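# Flip the loose gripper housing and return it to its tray

## Task

Turn over the gripper housing that is no longer bolted so it lies upside down, and set it back in its tray. Its two halves must still sit together, and at most about a fingernail's width (roughly 1 cm) of it may stick out past the tray's open side. The tray is loose: when you finish it must rest on all four of its feet on the raised bench top, with no foot hanging more than half off any edge. Then release the housing and move the hands away from it.

## Robot and tools

Robot: two arms, each ending in a five-finger hand. left_arm carries a left hand and stands on the +y side; right_arm carries a right hand on the -y side. The names do not match image sides. Calibrated bases: left_arm at (+0.020, +0.339, 0) m, right_arm at (+0.009, -0.285, 0) m, both nearly unrotated.

Frames: the scene frame has its origin at table-top height halfway between the nominal bases, +z up, +x out across the table. Reported positions (metres), quaternions (wxyz) and targets are in this frame. Offsets you send are instead measured along each arm's current Hand target axes.

Hand point: a point fixed to the palm, about 5 cm in front of it and 15 cm from the wrist face. Its +z runs along the straightened fingers, +y points out of the palm, +x runs across the palm away from the thumb on the right hand and toward the thumb on the left hand. Straight fingers extend 6-7 cm past the point and sit 6 cm behind it along -y. A rigid bracket on the little-finger side of the wrist can strike things.

One row = 28 numbers, each between -1 and 1, always both arms. Order: left_arm dx, dy, dz, rx, ry, rz; left hand little, ring, middle, index, thumb_bend, thumb_turn, force_limit, speed; then the same 14 for right_arm. The six pose numbers are offsets, not poses: they count from that arm's Hand target at the start of the action or move, in that target's own axes. 1.0 equals 0.6 m of travel or 180 degrees; rx, ry, rz form a single rotation vector. All six at 0 re-asks for the current Hand target. The six finger numbers are absolute targets: +1 straight/open, -1 curled; thumb_turn +1 beside the palm, -1 swung in front, opposite the fingers. force_limit maps -1..+1 to about 0..10 N at the fingertip (0..15 N for the two thumb motors). speed rises from near zero at -1 to full at +0.48 and stays full above. There is no 'no change' value: to keep a hand as it is, resend the eight hand numbers you last sent it; if you never have, send its hand_measured six plus its hand_force_limit and hand_speed. With the thumb in front, a grasp suits parts 3.5-6.5 cm thick, or a handle down to 2.5 cm. For a soft grasp close slowly (speed -0.94 or lower). A locked finger holds at least 15 N.

Tools:
execute_actions(actions, cameras): actions is a list of actions; each action is up to 15 rows, one per 1/30 s step; if shorter, its final row repeats to fill 15 steps. Every row in an action is an offset from the same start pose, not from the row before, and the next action starts from the new Hand target. cameras: list of names, ["all"], or []; images come by default only with an empty actions list.
move(target, speed, blend, blocking, cameras): target is one 28-number row or a list of up to 15 rows; every row is an offset from the Hand targets at the start of the move, not chained. speed is path top speed in m/s, 0.002 to 4.3 (default 0.25), turning at up to twice that in rad/s; one value or one per target. blend (m) rounds corners in a list; 0 stops at each. A move is capped at 10 s. blocking=false returns after about 0.5 s while the move continues. Paths avoid nothing, and hands lag and overshoot more at speed. Finger changes in later rows are applied only once everything is at rest at that row.
wait(seconds 0-10, cameras): lets time run while holding commands.
stop(cameras): brakes a running move.
zoom_image(camera, region=[x0,y0,x1,y1]): enlarges part of a camera's newest image; region at most 504 by 504 pixels.
show_instructions(): shows the reference pages.
finished_scene(scene=1): ends the scene for good.
Cameras: cam_head_left, cam_head_right, cam_high, cam_low, cam_left_wrist, cam_right_wrist, each 896x504.

Results: per arm, end_effector_position and end_effector_quat_wxyz, the Hand target (your last command after clipping, the base for next offsets), joint positions, velocities, torques and motor temperatures; per hand, hand_measured (positions on the command scale), hand_stopped_by (moving, target, force, stalled, fault), hand_load_n (fingertip load, positive pushing open; near 0 after a grip is lost), hand_force_limit and hand_speed. A move adds a 'move:' line: done, off_target, moving, held or fault, plus limits=paced (pose clipped) or limits=held (steps withheld). Omitted lines mean nothing notable changed.

Behaviour: the arm tracks loosely and often rests 1-3 cm (sometimes 5 cm) short, usually low; send the shortfall as a further offset. Commanded orientation is clipped to 40 degrees from the measured one each step. A blocked arm keeps pushing until commanded back past its hand point. Avoid paths near an arm's own base.

Avoid: dropping the housing or releasing it while moving, letting anything leave the table, shoving the loose tray off its feet, hard hits on fixed or heavy items, contact between the two arms or one hand closing on the other, overloading fingers, and holding stretched poses or loads long enough to overheat (85 °C warning, 100 °C the arm drops). Objects may get small random pushes.

Each tool is called after "Emit:" as a command line: name --argument value for each argument, lists and objects as JSON in quotes; but a table of rows of numbers goes row by row, as --pt "numbers of a row", without its own name.

Reference images:

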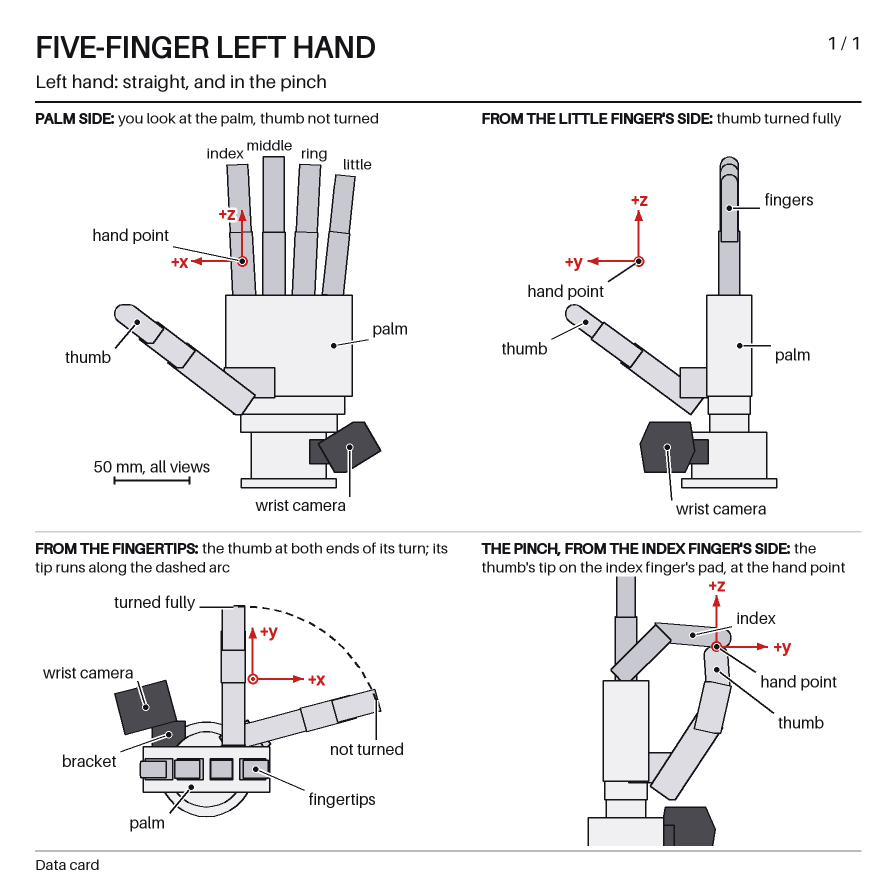

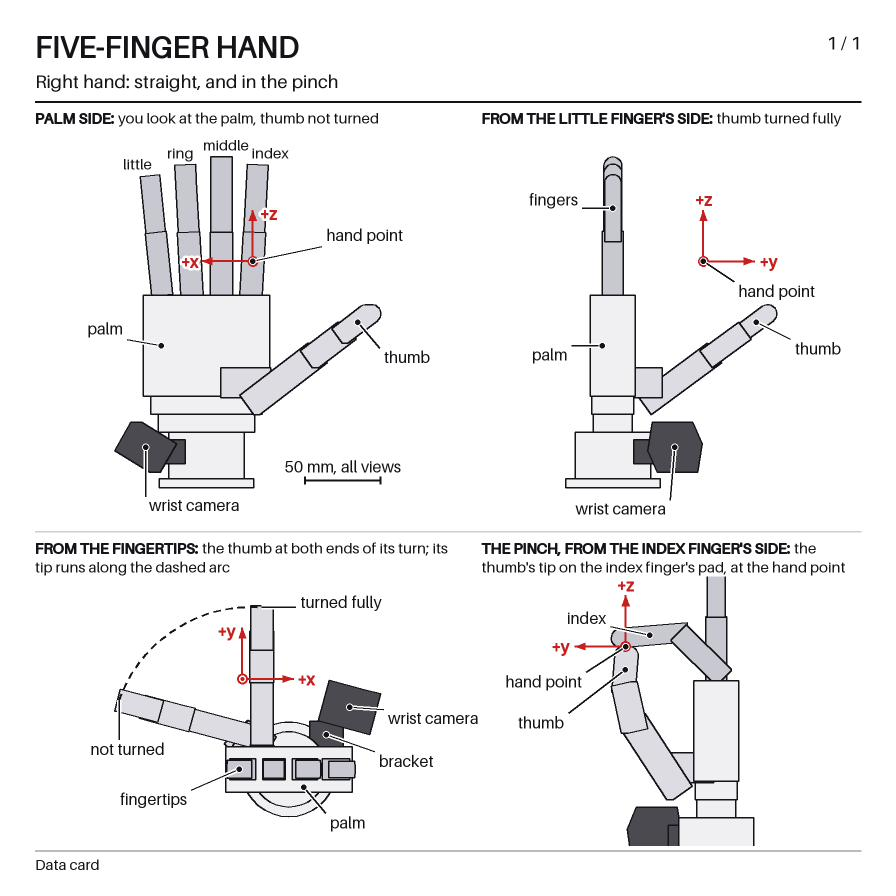

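## Session

Emit:
execute_actions --actions '[]'

Scene clock: 0.00 s.
left_arm: end_effector_position=(+0.6218, +0.8043, +0.3496) hand_measured=(+1.000, +1.000, +1.000, +1.000, +1.000, +1.000) hand_load_n=(+0.0, +0.0, +0.0, +0.0, +0.0, +0.0) hand_stopped_by=(target, target, target, target, target, target) hand_force_limit=0.00 hand_speed=-0.80 end_effector_quat_wxyz=(+0.368, -0.354, +0.728, +0.458) | right_arm: end_effector_position=(+0.2802, -0.5190, +0.1066) hand_measured=(+1.000, +1.000, +1.000, +1.000, +1.000, +1.000) hand_load_n=(+0.0, +0.0, +0.0, +0.0, +0.0, +0.0) hand_stopped_by=(target, target, target, target, target, target) hand_force_limit=0.00 hand_speed=-0.80 end_effector_quat_wxyz=(+0.344, -0.441, +0.828, +0.042)
Joint positions: left_arm=[0.447 1.983 1.976 -0.494 -0.874 1.614] | right_arm=[-1.081 1.57 1.06 -1.15 -0.704 -0.506]
Joint velocities: within noise
Joint torques (N m): no reading
Motor temperatures (°C): left_arm=[36 34 40 38 39 36] | right_arm=[40 37 38 37 34 35]
Heat: left arm: hottest elbow 40 °C; right arm: hottest waist 40 °C.
Hand target: left_arm +0.6234, +0.8050, +0.3681; +0.383, -0.359, +0.718, +0.458 | right_arm +0.2842, -0.5261, +0.1124; +0.345, -0.444, +0.826, +0.031

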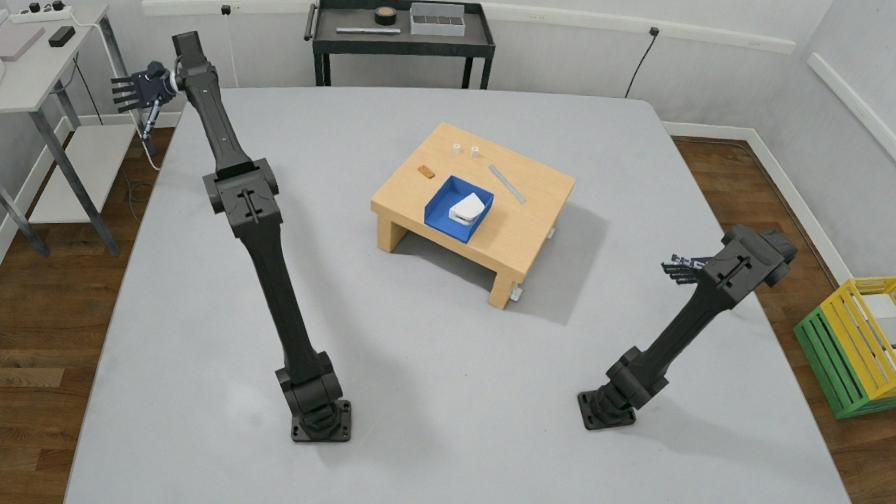

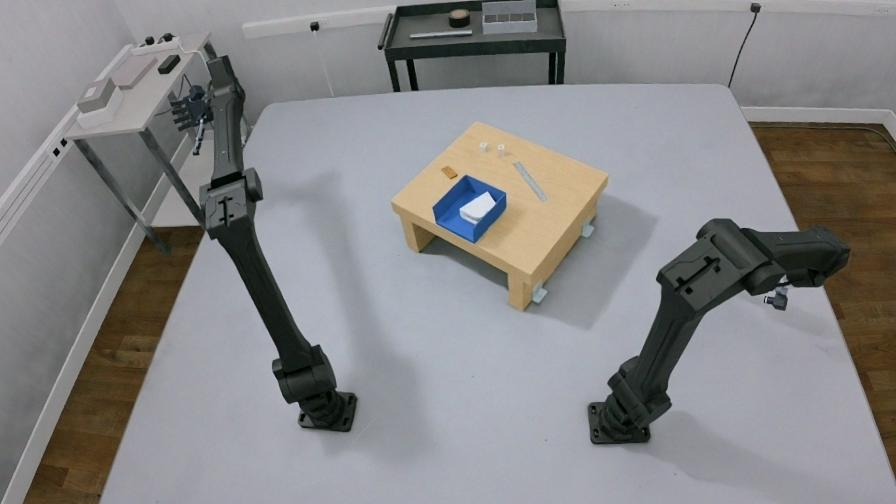

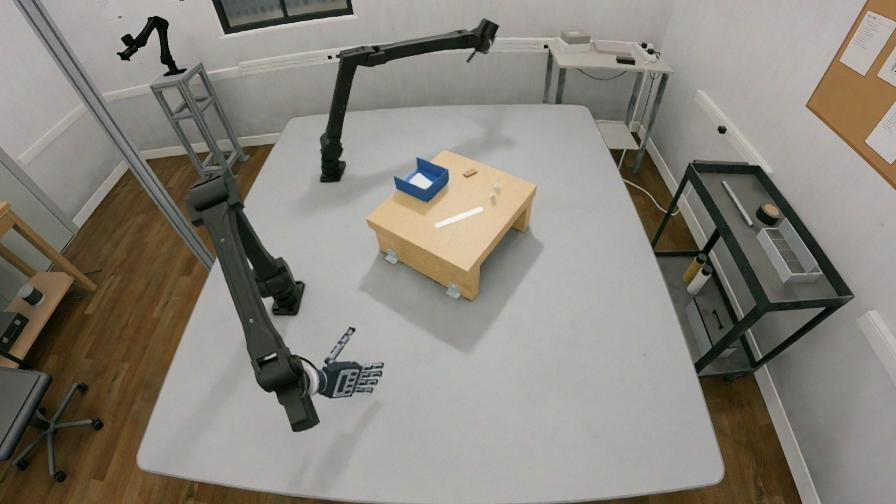

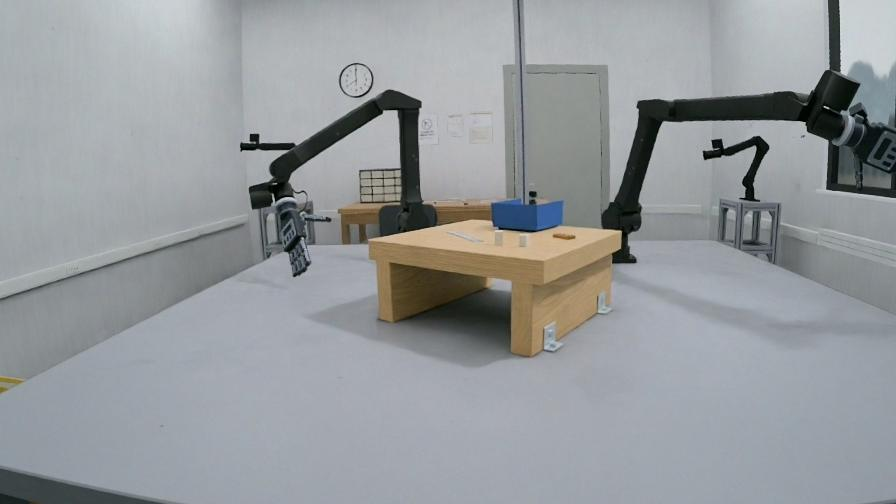

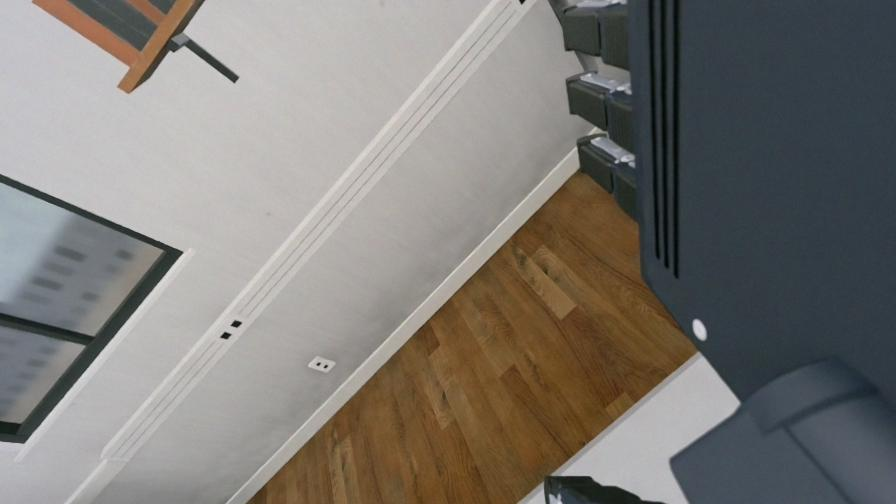

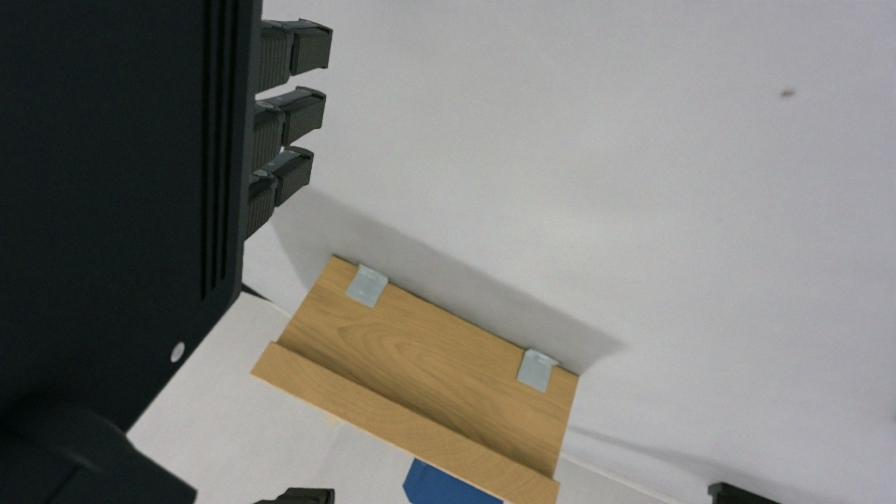

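Emit:
zoom_image --camera "cam_head_left" --region '[400, 140, 540, 260]'

Emit:
zoom_image --camera "cam_head_right" --region '[410, 140, 550, 260]'

Emit:
zoom_image --camera "cam_high" --region '[360, 140, 540, 260]'

Emit:
zoom_image --camera "cam_low" --region '[460, 170, 600, 260]'

Scaled by 3.600 from the camera's 896x504 image, which has a finer 1280x720 frame.

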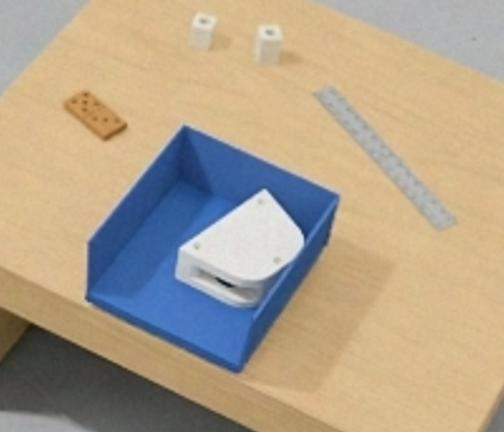

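Scaled by 3.600 from the camera's 896x504 image, which has a finer 1280x720 frame.

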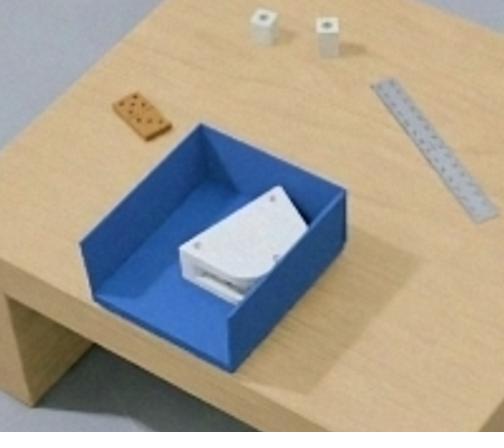

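Scaled by 2.800 from the camera's 896x504 image, which has a finer 1280x720 frame.

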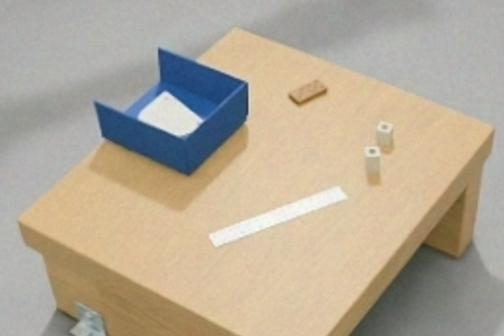

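Scaled by 3.600 from the camera's 896x504 image, which has a finer 1280x720 frame.

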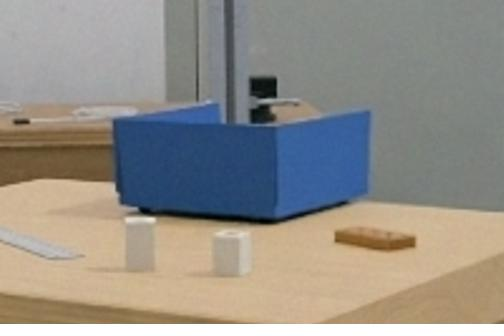

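Emit:
move --pt "0 0 0 0 0 0 1 1 1 1 1 1 0.0 -0.8 -0.249 -0.1063 -0.3162 0 0 0 1 1 1 1 1 1 0.0 -0.8" --pt "0 0 0 0 0 0 1 1 1 1 1 1 0.0 -0.8 -0.8002 0.2930 -0.0052 0 0 0 1 1 1 1 1 1 0.0 -0.8" --blend '[0.05, 0]' --cameras '["all"]'

Scene clock: 366.90 s.
left_arm: end_effector_position=(+0.6218, +0.8043, +0.3496) hand_measured=(+1.000, +1.000, +1.000, +1.000, +1.000, +1.000) hand_load_n=(+0.0, +0.0, +0.0, +0.0, +0.0, +0.0) hand_stopped_by=(target, target, target, target, target, target) hand_force_limit=0.00 hand_speed=-0.80 end_effector_quat_wxyz=(+0.368, -0.354, +0.728, +0.458) | right_arm: end_effector_position=(+0.3198, -0.0806, +0.3526) hand_measured=(+1.000, +1.000, +1.000, +1.000, +1.000, +1.000) hand_load_n=(+0.0, +0.0, +0.0, +0.0, +0.0, +0.0) hand_stopped_by=(target, target, target, target, target, target) hand_force_limit=0.00 hand_speed=-0.80 end_effector_quat_wxyz=(+0.338, -0.451, +0.826, +0.031)
Joint positions: left_arm=[0.447 1.983 1.976 -0.494 -0.874 1.614] | right_arm=[0.296 0.892 1.128 -1.135 -0.177 0.945]
Joint torques (N m): left_arm=[-0.73 -19.96 9.58 1.31 -0.27 0] | right_arm=[0.56 -2.49 8.77 1.22 -0.02 0.18]
Motor temperatures (°C): left_arm=[35 43 50 36 39 33] | right_arm=[39 38 45 36 35 34]
Heat: left arm: hottest elbow 50 °C; right arm: hottest elbow 45 °C.
Hand target: left_arm +0.6234, +0.8050, +0.3681; +0.383, -0.359, +0.718, +0.458 | right_arm +0.3258, -0.0788, +0.3565; +0.345, -0.445, +0.826, +0.031
Off the commanded pose: left_arm 0.019 m, 2 deg | right_arm 0.008 m, 1 deg.
move: off_target (left_arm)
camera_calibration:
cam_right_wrist: T_world_to_cam=[[-0.840612, 0.33143, -0.4284, 0.442191], [-0.17785, 0.578182, 0.796288, -0.173089], [0.511607, 0.74556, -0.427081, 0.161586], [0, 0, 0, 1]] pos_world=[0.258258, -0.16695, 0.396273]

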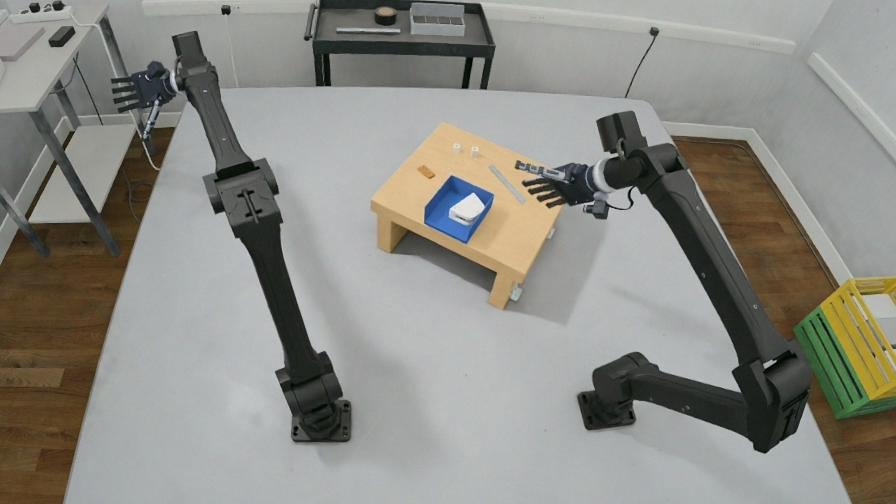

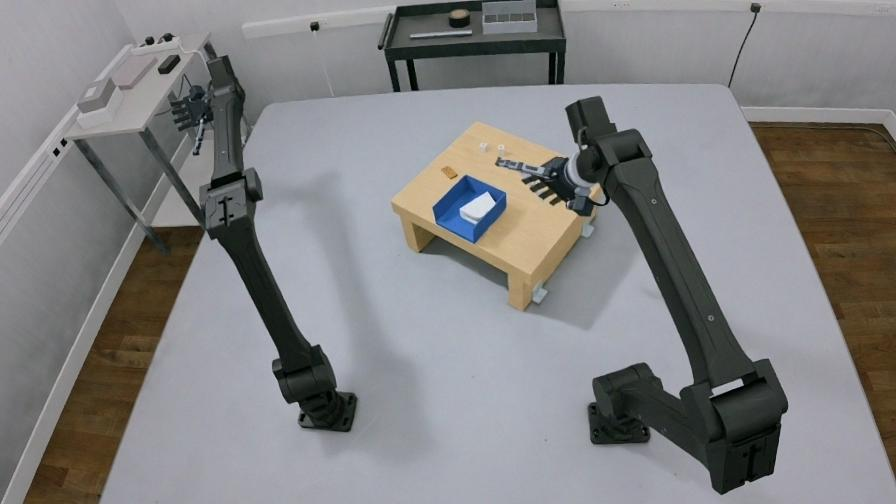

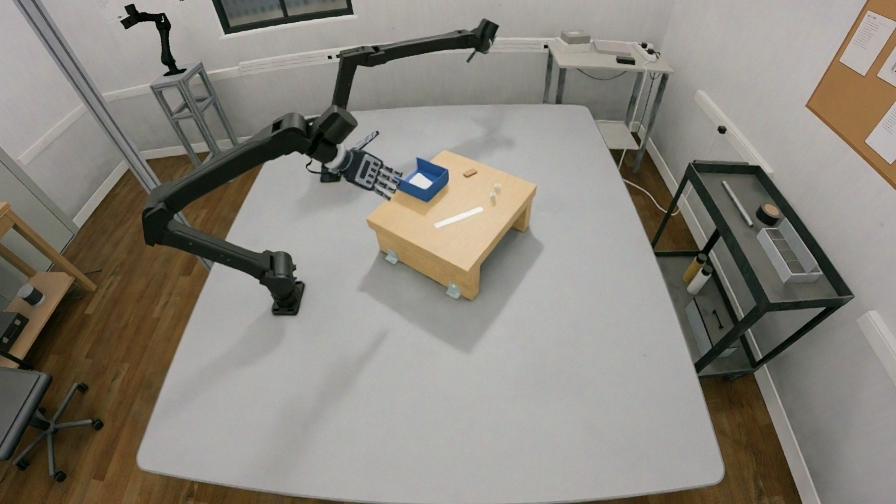

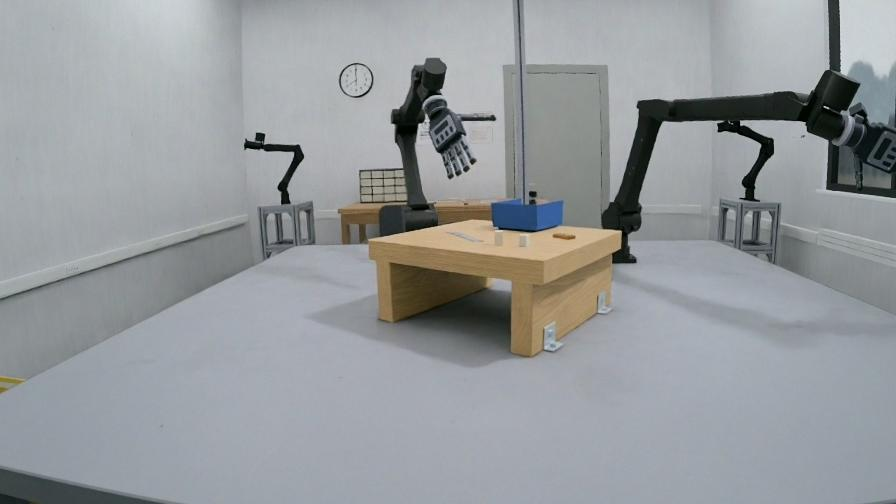

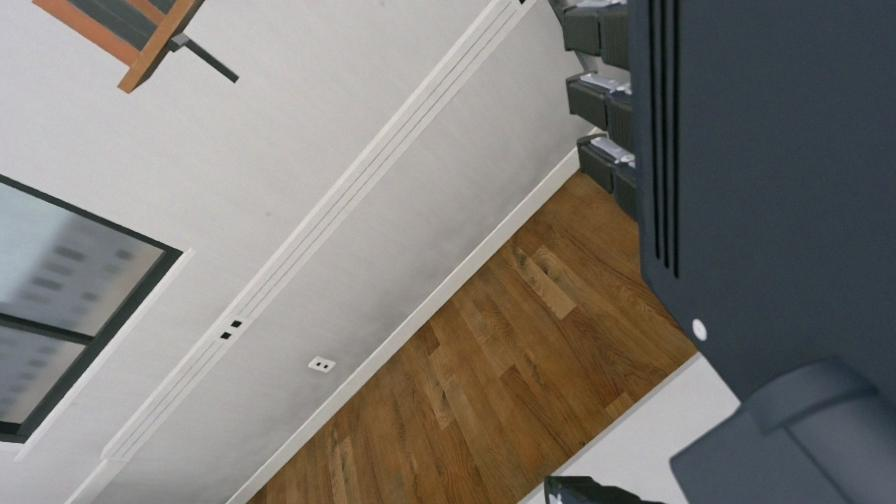

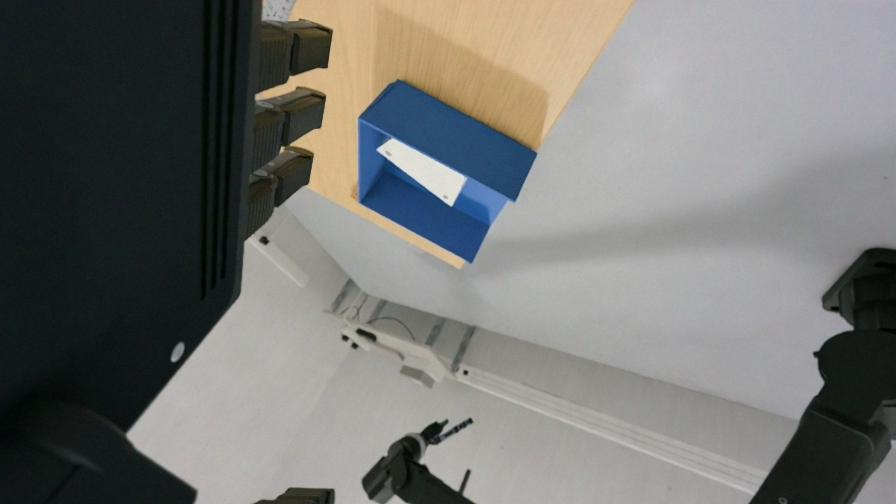

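Emit:
zoom_image --camera "cam_right_wrist" --region '[340, 60, 560, 280]'

Emit:
zoom_image --camera "cam_head_left" --region '[420, 165, 510, 250]'

Scaled by 2.291 from the camera's 896x504 image, which has a finer 1280x720 frame.

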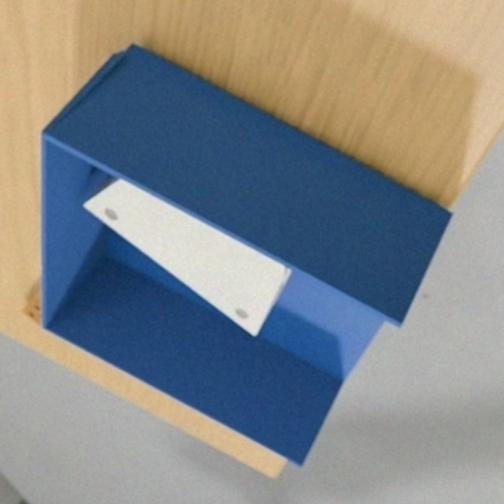

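Scaled by 5.600 from the camera's 896x504 image, which has a finer 1280x720 frame.

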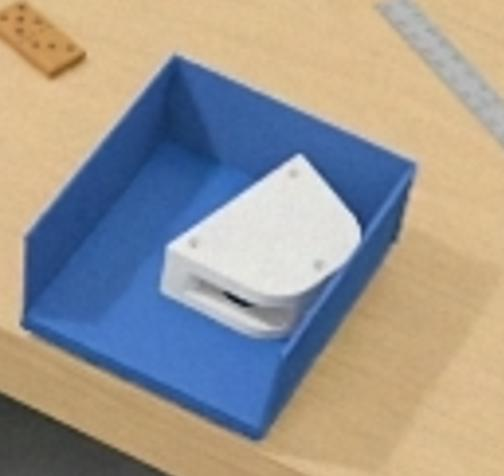

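Emit:
move --target '[0,0,0,0,0,0,1,1,1,1,1,1,0.0,-0.8,-0.1857,-0.1033,0.1722,-0.2304,0.0943,-0.4743,1,1,1,1,1,1,0.0,-0.8]' --cameras '["cam_head_left","cam_right_wrist"]'

Scene clock: 510.87 s.
left_arm: end_effector_position=(+0.6218, +0.8043, +0.3496) hand_measured=(+1.000, +1.000, +1.000, +1.000, +1.000, +1.000) hand_load_n=(+0.0, +0.0, +0.0, +0.0, +0.0, +0.0) hand_stopped_by=(target, target, target, target, target, target) hand_force_limit=0.00 hand_speed=-0.80 end_effector_quat_wxyz=(+0.368, -0.354, +0.728, +0.458) | right_arm: end_effector_position=(+0.4638, -0.0057, +0.3480) hand_measured=(+1.000, +1.000, +1.000, +1.000, +1.000, +1.000) hand_load_n=(+0.0, +0.0, +0.0, +0.0, +0.0, +0.0) hand_stopped_by=(target, target, target, target, target, target) hand_force_limit=0.00 hand_speed=-0.80 end_effector_quat_wxyz=(-0.100, +0.945, -0.301, +0.084)
Joint positions: left_arm=[0.447 1.983 1.976 -0.494 -0.874 1.614] | right_arm=[0.527 1.801 2.178 -1.687 -0.005 -0.411]
Joint torques (N m): left_arm=[-0.85 -19.9 9.54 1.31 -0.28 0] | right_arm=[1.08 -12.69 11.52 -0.21 0.11 -0.16]
Heat: left arm: hottest elbow 50 °C; right arm: hottest elbow 47 °C.
Hand target: left_arm +0.6234, +0.8050, +0.3681; +0.383, -0.359, +0.718, +0.458 | right_arm +0.4698, +0.0001, +0.3604; +0.001, +0.956, -0.293, +0.000
Off the commanded pose: left_arm 0.019 m, 2 deg | right_arm 0.015 m, 15 deg.
joint sent to its limit (right arm) — joint 4 (wrist pitch), lower limit. The joint targets are off in orientation, not in position.
move: off_target (left_arm, right_arm)
camera_calibration:
cam_right_wrist: T_world_to_cam=[[-0.266479, -0.943408, -0.197407, 0.182521], [-0.921868, 0.18969, 0.3379, 0.315278], [-0.281332, 0.272026, -0.920247, 0.566702], [0, 0, 0, 1]] pos_world=[0.498714, -0.0417713, 0.451004]
Images, in order (width x height): cam_head_left 896x504, cam_right_wrist 896x504.

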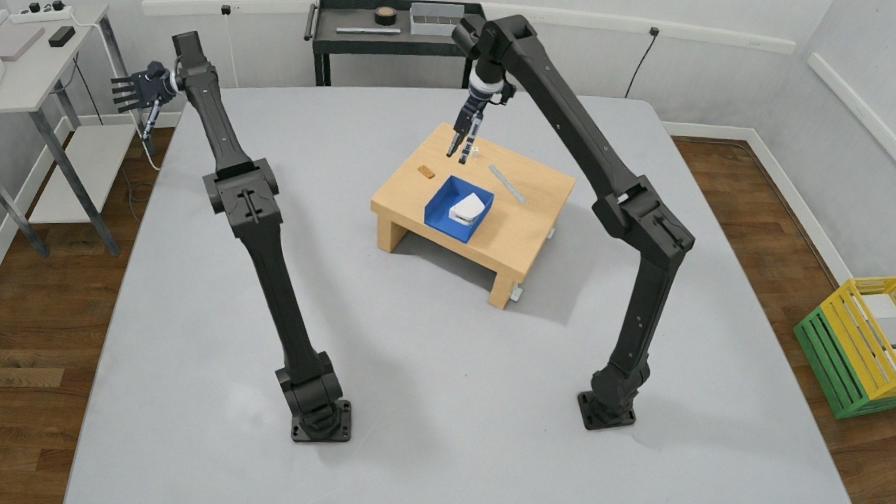

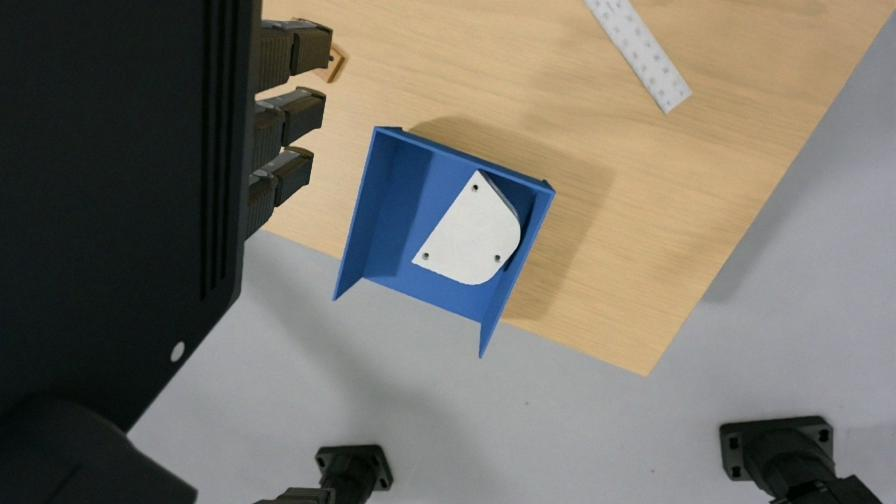

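Emit:
zoom_image --camera "cam_right_wrist" --region '[330, 110, 570, 370]'

Scaled by 1.938 from the camera's 896x504 image, which has a finer 1280x720 frame.

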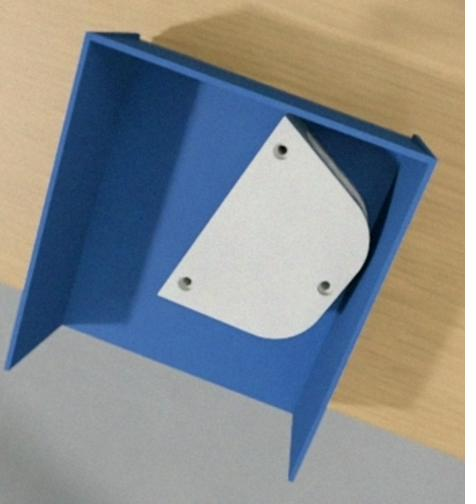

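Emit:
wait --seconds 0.1 --cameras '["all"]'

Emit:
zoom_image --camera "cam_head_left" --region '[420, 100, 540, 180]'

Emit:
zoom_image --camera "cam_head_right" --region '[440, 60, 580, 180]'

Emit:
zoom_image --camera "cam_low" --region '[400, 90, 620, 270]'

Scene clock: 571.77 s.
left_arm: end_effector_position=(+0.6218, +0.8043, +0.3496) hand_measured=(+1.000, +1.000, +1.000, +1.000, +1.000, +1.000) hand_load_n=(+0.0, +0.0, +0.0, +0.0, +0.0, -0.5) hand_stopped_by=(target, target, target, target, target, target) hand_force_limit=0.00 hand_speed=-0.80 end_effector_quat_wxyz=(+0.368, -0.354, +0.728, +0.458) | right_arm: end_effector_position=(+0.4638, -0.0057, +0.3480) hand_measured=(+1.000, +1.000, +1.000, +1.000, +1.000, +1.000) hand_load_n=(+0.0, +0.0, +0.0, +0.0, +0.0, +0.0) hand_stopped_by=(target, target, target, target, target, target) hand_force_limit=0.00 hand_speed=-0.80 end_effector_quat_wxyz=(-0.099, +0.945, -0.301, +0.084)
Joint positions: left_arm=[0.447 1.983 1.976 -0.494 -0.874 1.614] | right_arm=[0.527 1.801 2.178 -1.687 -0.005 -0.411]
Joint torques (N m): left_arm=[-0.85 -19.84 9.52 1.33 -0.28 0] | right_arm=[1.03 -12.69 11.52 -0.21 0.11 -0.16]
Motor temperatures (°C): left_arm=[35 44 51 35 39 32] | right_arm=[39 41 51 36 34 34]
Heat: left arm: hottest elbow 51 °C; right arm: hottest elbow 51 °C.
Hand target: left_arm +0.6234, +0.8050, +0.3681; +0.383, -0.359, +0.718, +0.458 | right_arm +0.4698, +0.0001, +0.3604; +0.001, +0.956, -0.293, +0.000
Off the commanded pose: left_arm 0.019 m, 2 deg | right_arm 0.015 m, 15 deg.
wait: 0.10 s; at rest from the start
camera_calibration:
cam_right_wrist: T_world_to_cam=[[-0.266119, -0.943528, -0.19732, 0.182297], [-0.921974, 0.189401, 0.337774, 0.315376], [-0.281326, 0.271811, -0.920312, 0.56672], [0, 0, 0, 1]] pos_world=[0.498714, -0.041771, 0.451004]

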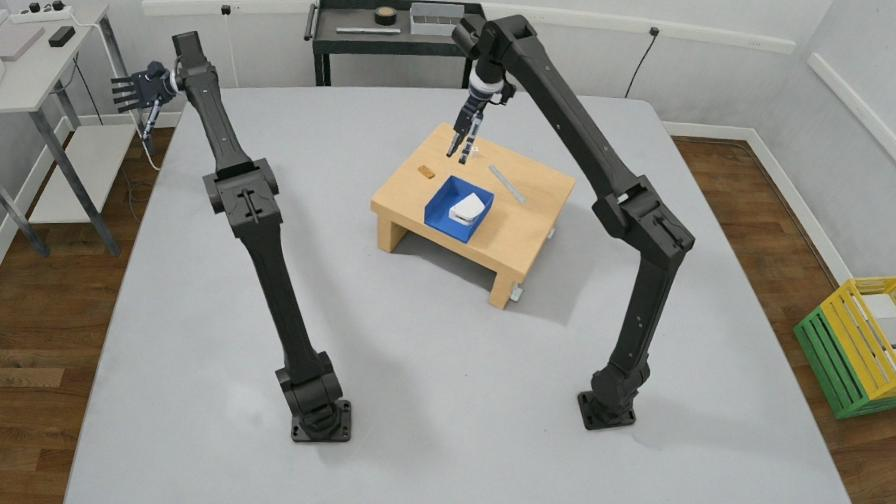

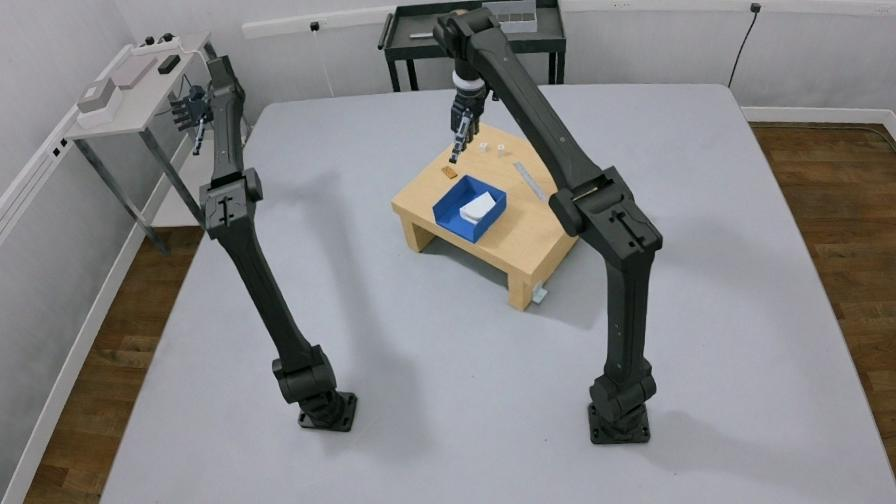

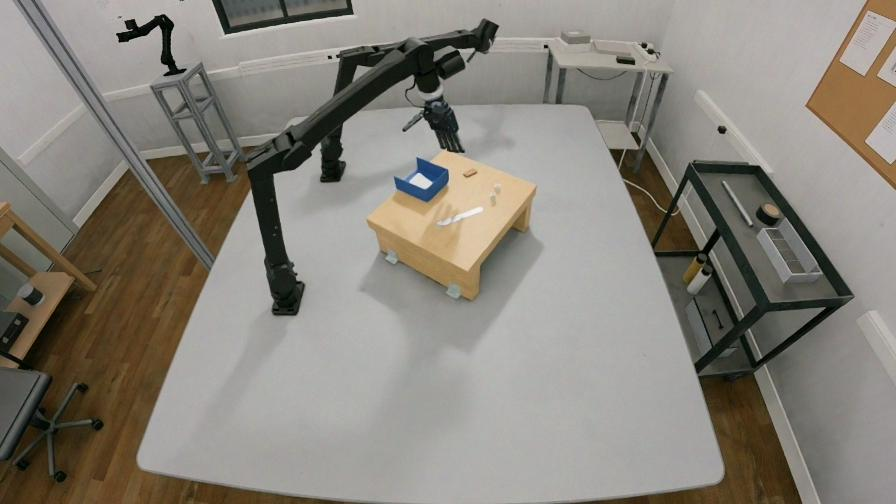

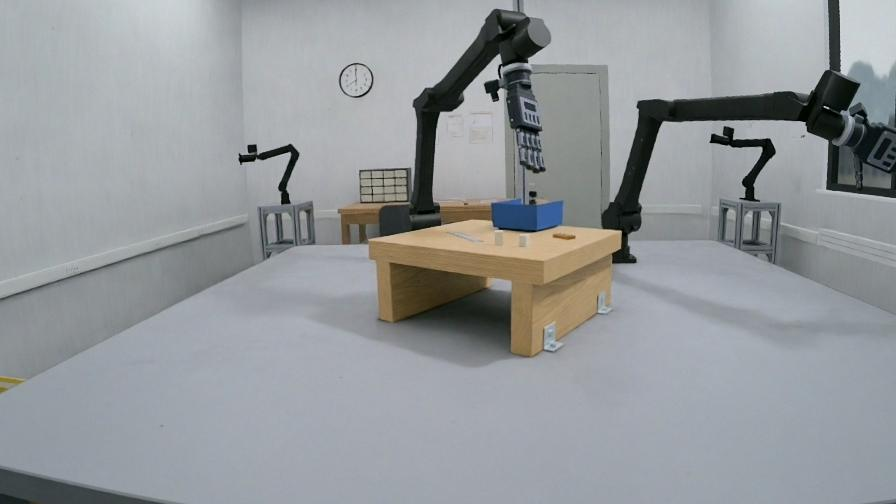

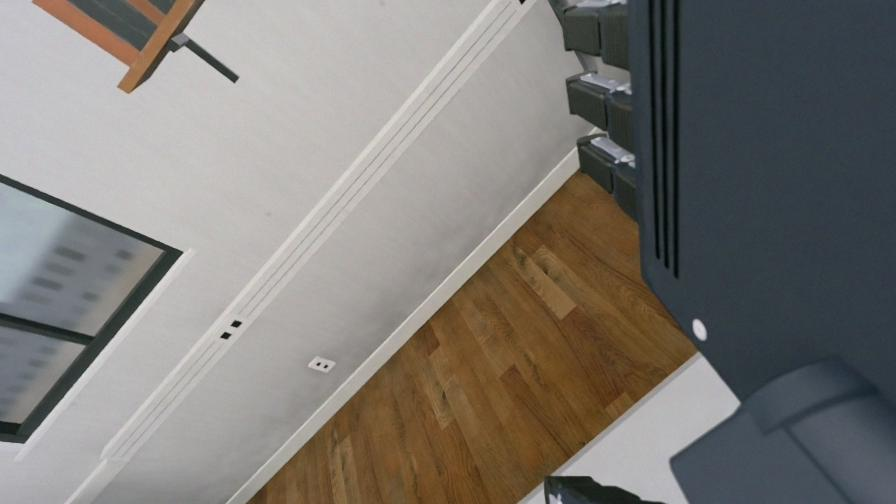

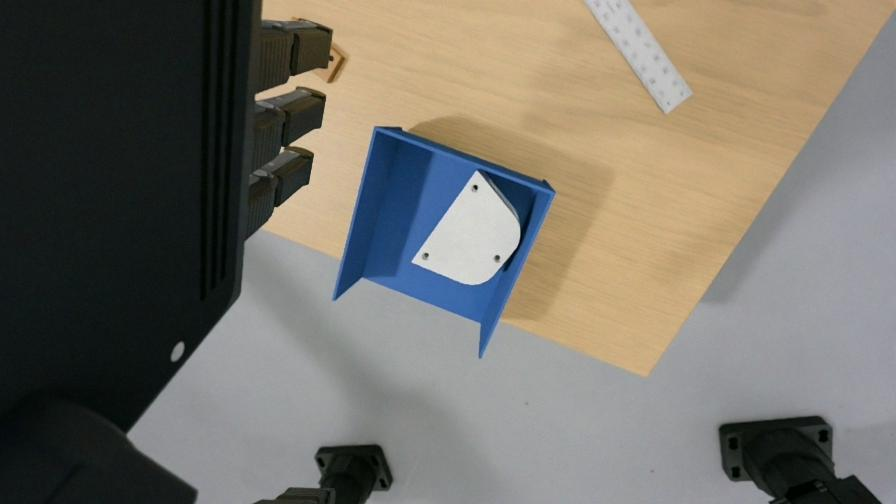

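Scaled by 4.200 from the camera's 896x504 image, which has a finer 1280x720 frame.

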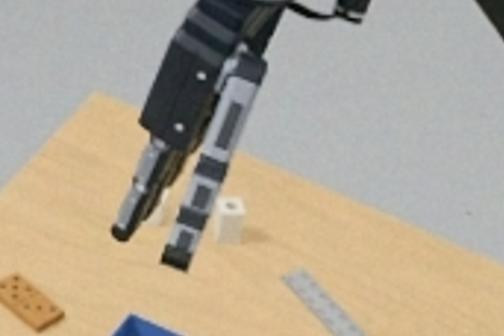

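Scaled by 3.600 from the camera's 896x504 image, which has a finer 1280x720 frame.

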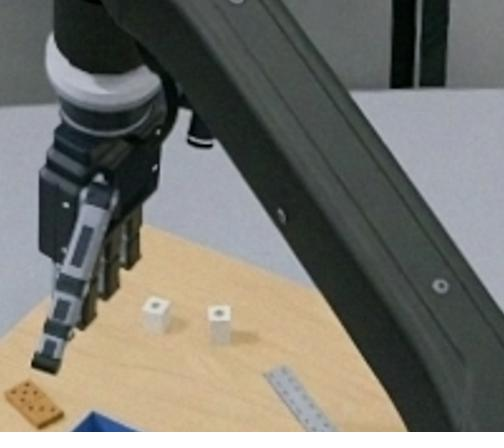

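Scaled by 2.291 from the camera's 896x504 image, which has a finer 1280x720 frame.

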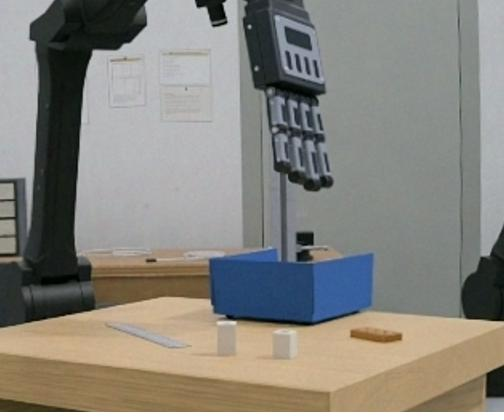

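Emit:
move --target '[0,0,0,0,0,0,1,1,1,1,1,1,0.0,-0.8,-0.1307,0.1548,0.05,0,0,0,-1,-1,-1,1,1,1,0.0,-0.2]' --cameras '["cam_head_left","cam_head_right","cam_low","cam_right_wrist"]'

Emit:
zoom_image --camera "cam_head_left" --region '[400, 130, 520, 250]'

Emit:
zoom_image --camera "cam_head_right" --region '[400, 130, 520, 250]'

Scene clock: 639.07 s.
left_arm: end_effector_position=(+0.6218, +0.8043, +0.3496) hand_measured=(+1.000, +1.000, +1.000, +1.000, +1.000, +1.000) hand_load_n=(+0.0, +0.0, +0.0, +0.0, +0.0, +0.0) hand_stopped_by=(target, target, target, target, target, target) hand_force_limit=0.00 hand_speed=-0.80 end_effector_quat_wxyz=(+0.368, -0.354, +0.728, +0.458) | right_arm: end_effector_position=(+0.3565, -0.0335, +0.3280) hand_measured=(-1.000, -1.000, -1.000, +1.000, +1.000, +1.000) hand_load_n=(+0.0, +0.5, +0.0, +0.0, +0.0, +0.0) hand_stopped_by=(target, target, target, target, target, target) hand_force_limit=0.00 hand_speed=-0.20 end_effector_quat_wxyz=(-0.049, +0.956, -0.287, +0.040)
Joint positions: left_arm=[0.447 1.983 1.976 -0.494 -0.874 1.614] | right_arm=[0.598 1.574 1.822 -1.691 0.002 -0.373]
Joint torques (N m): left_arm=[-0.79 -19.84 9.57 1.35 -0.27 0] | right_arm=[0.85 -11.16 7.21 -0.28 -0.01 0.14]
Heat: left arm: hottest elbow 51 °C; right arm: hottest elbow 52 °C.
Hand target: left_arm +0.6234, +0.8050, +0.3681; +0.383, -0.359, +0.718, +0.458 | right_arm +0.3528, -0.0331, +0.3304; +0.001, +0.956, -0.293, +0.001
Off the commanded pose: left_arm 0.019 m, 2 deg | right_arm 0.004 m, 7 deg.
joint sent to its limit (right arm) — joint 4 (wrist pitch), lower limit. The joint targets are off in orientation, not in position.
move: off_target (left_arm, right_arm)
camera_calibration:
cam_right_wrist: T_world_to_cam=[[-0.252222, -0.962624, -0.0986887, 0.0855957], [-0.884983, 0.188217, 0.425887, 0.186335], [-0.391394, 0.194756, -0.899378, 0.55558], [0, 0, 0, 1]] pos_world=[0.403943, -0.0608775, 0.428766]
Images, in order (width x height): cam_head_left 896x504, cam_head_right 896x504, cam_low 896x504, cam_right_wrist 896x504.

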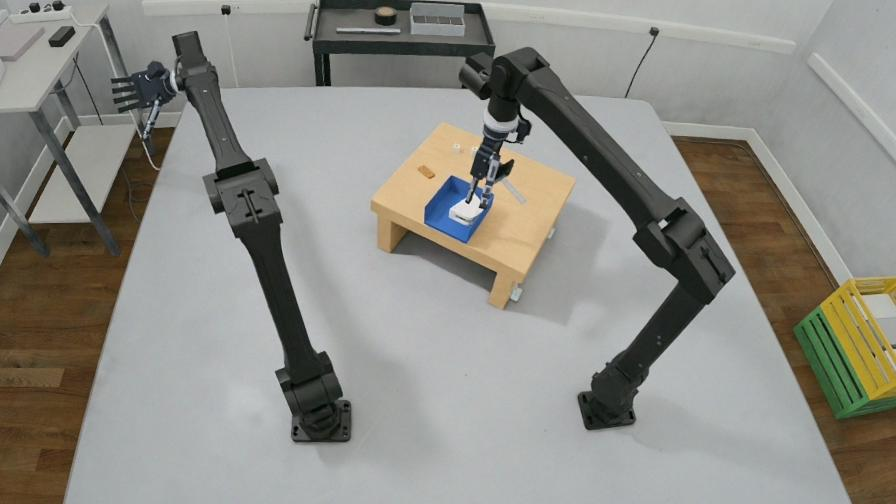

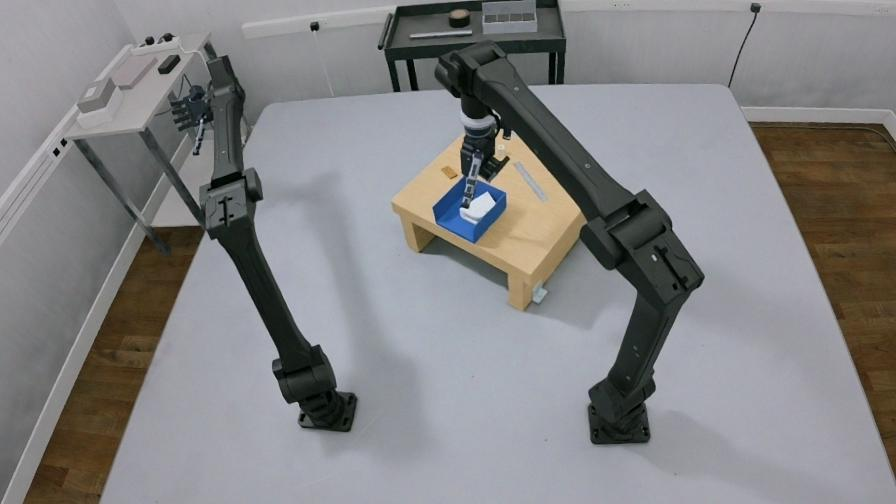

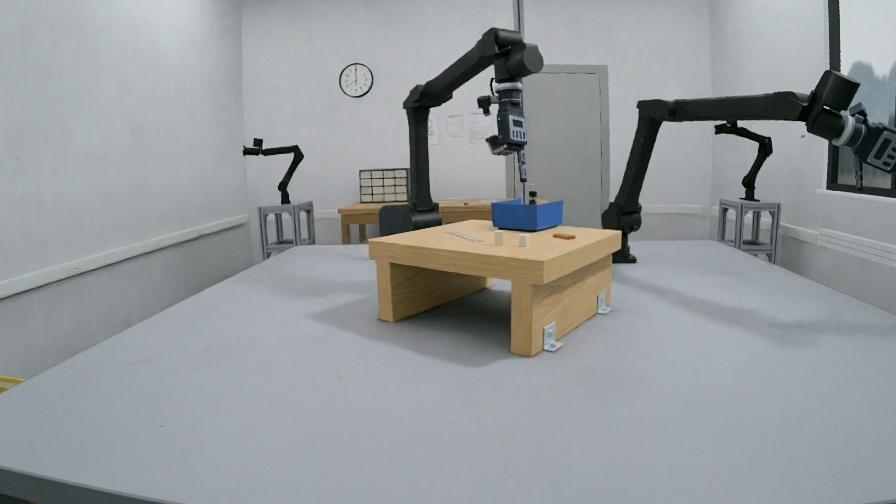

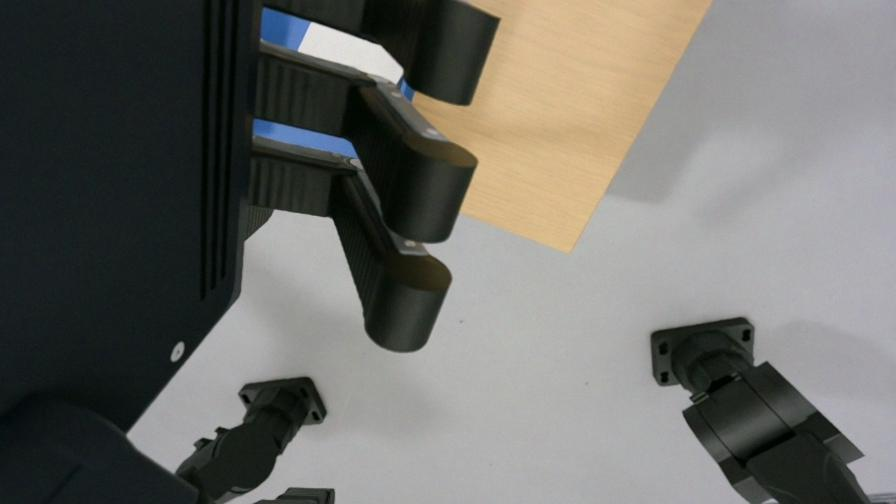

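Scaled by 4.200 from the camera's 896x504 image, which has a finer 1280x720 frame.

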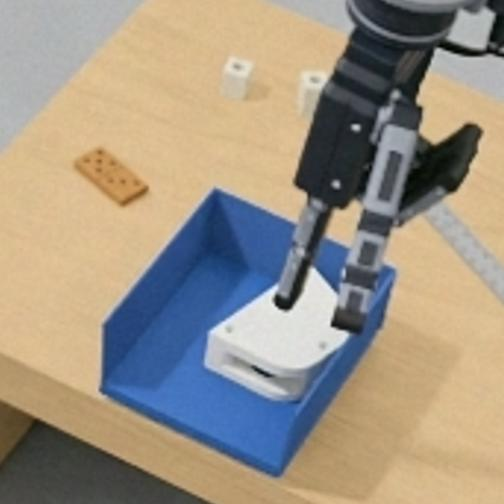

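Scaled by 4.200 from the camera's 896x504 image, which has a finer 1280x720 frame.

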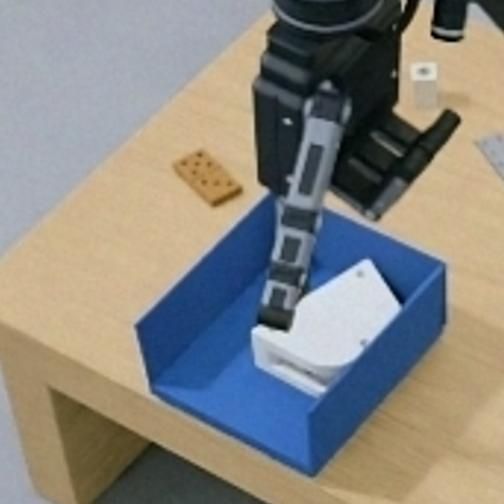

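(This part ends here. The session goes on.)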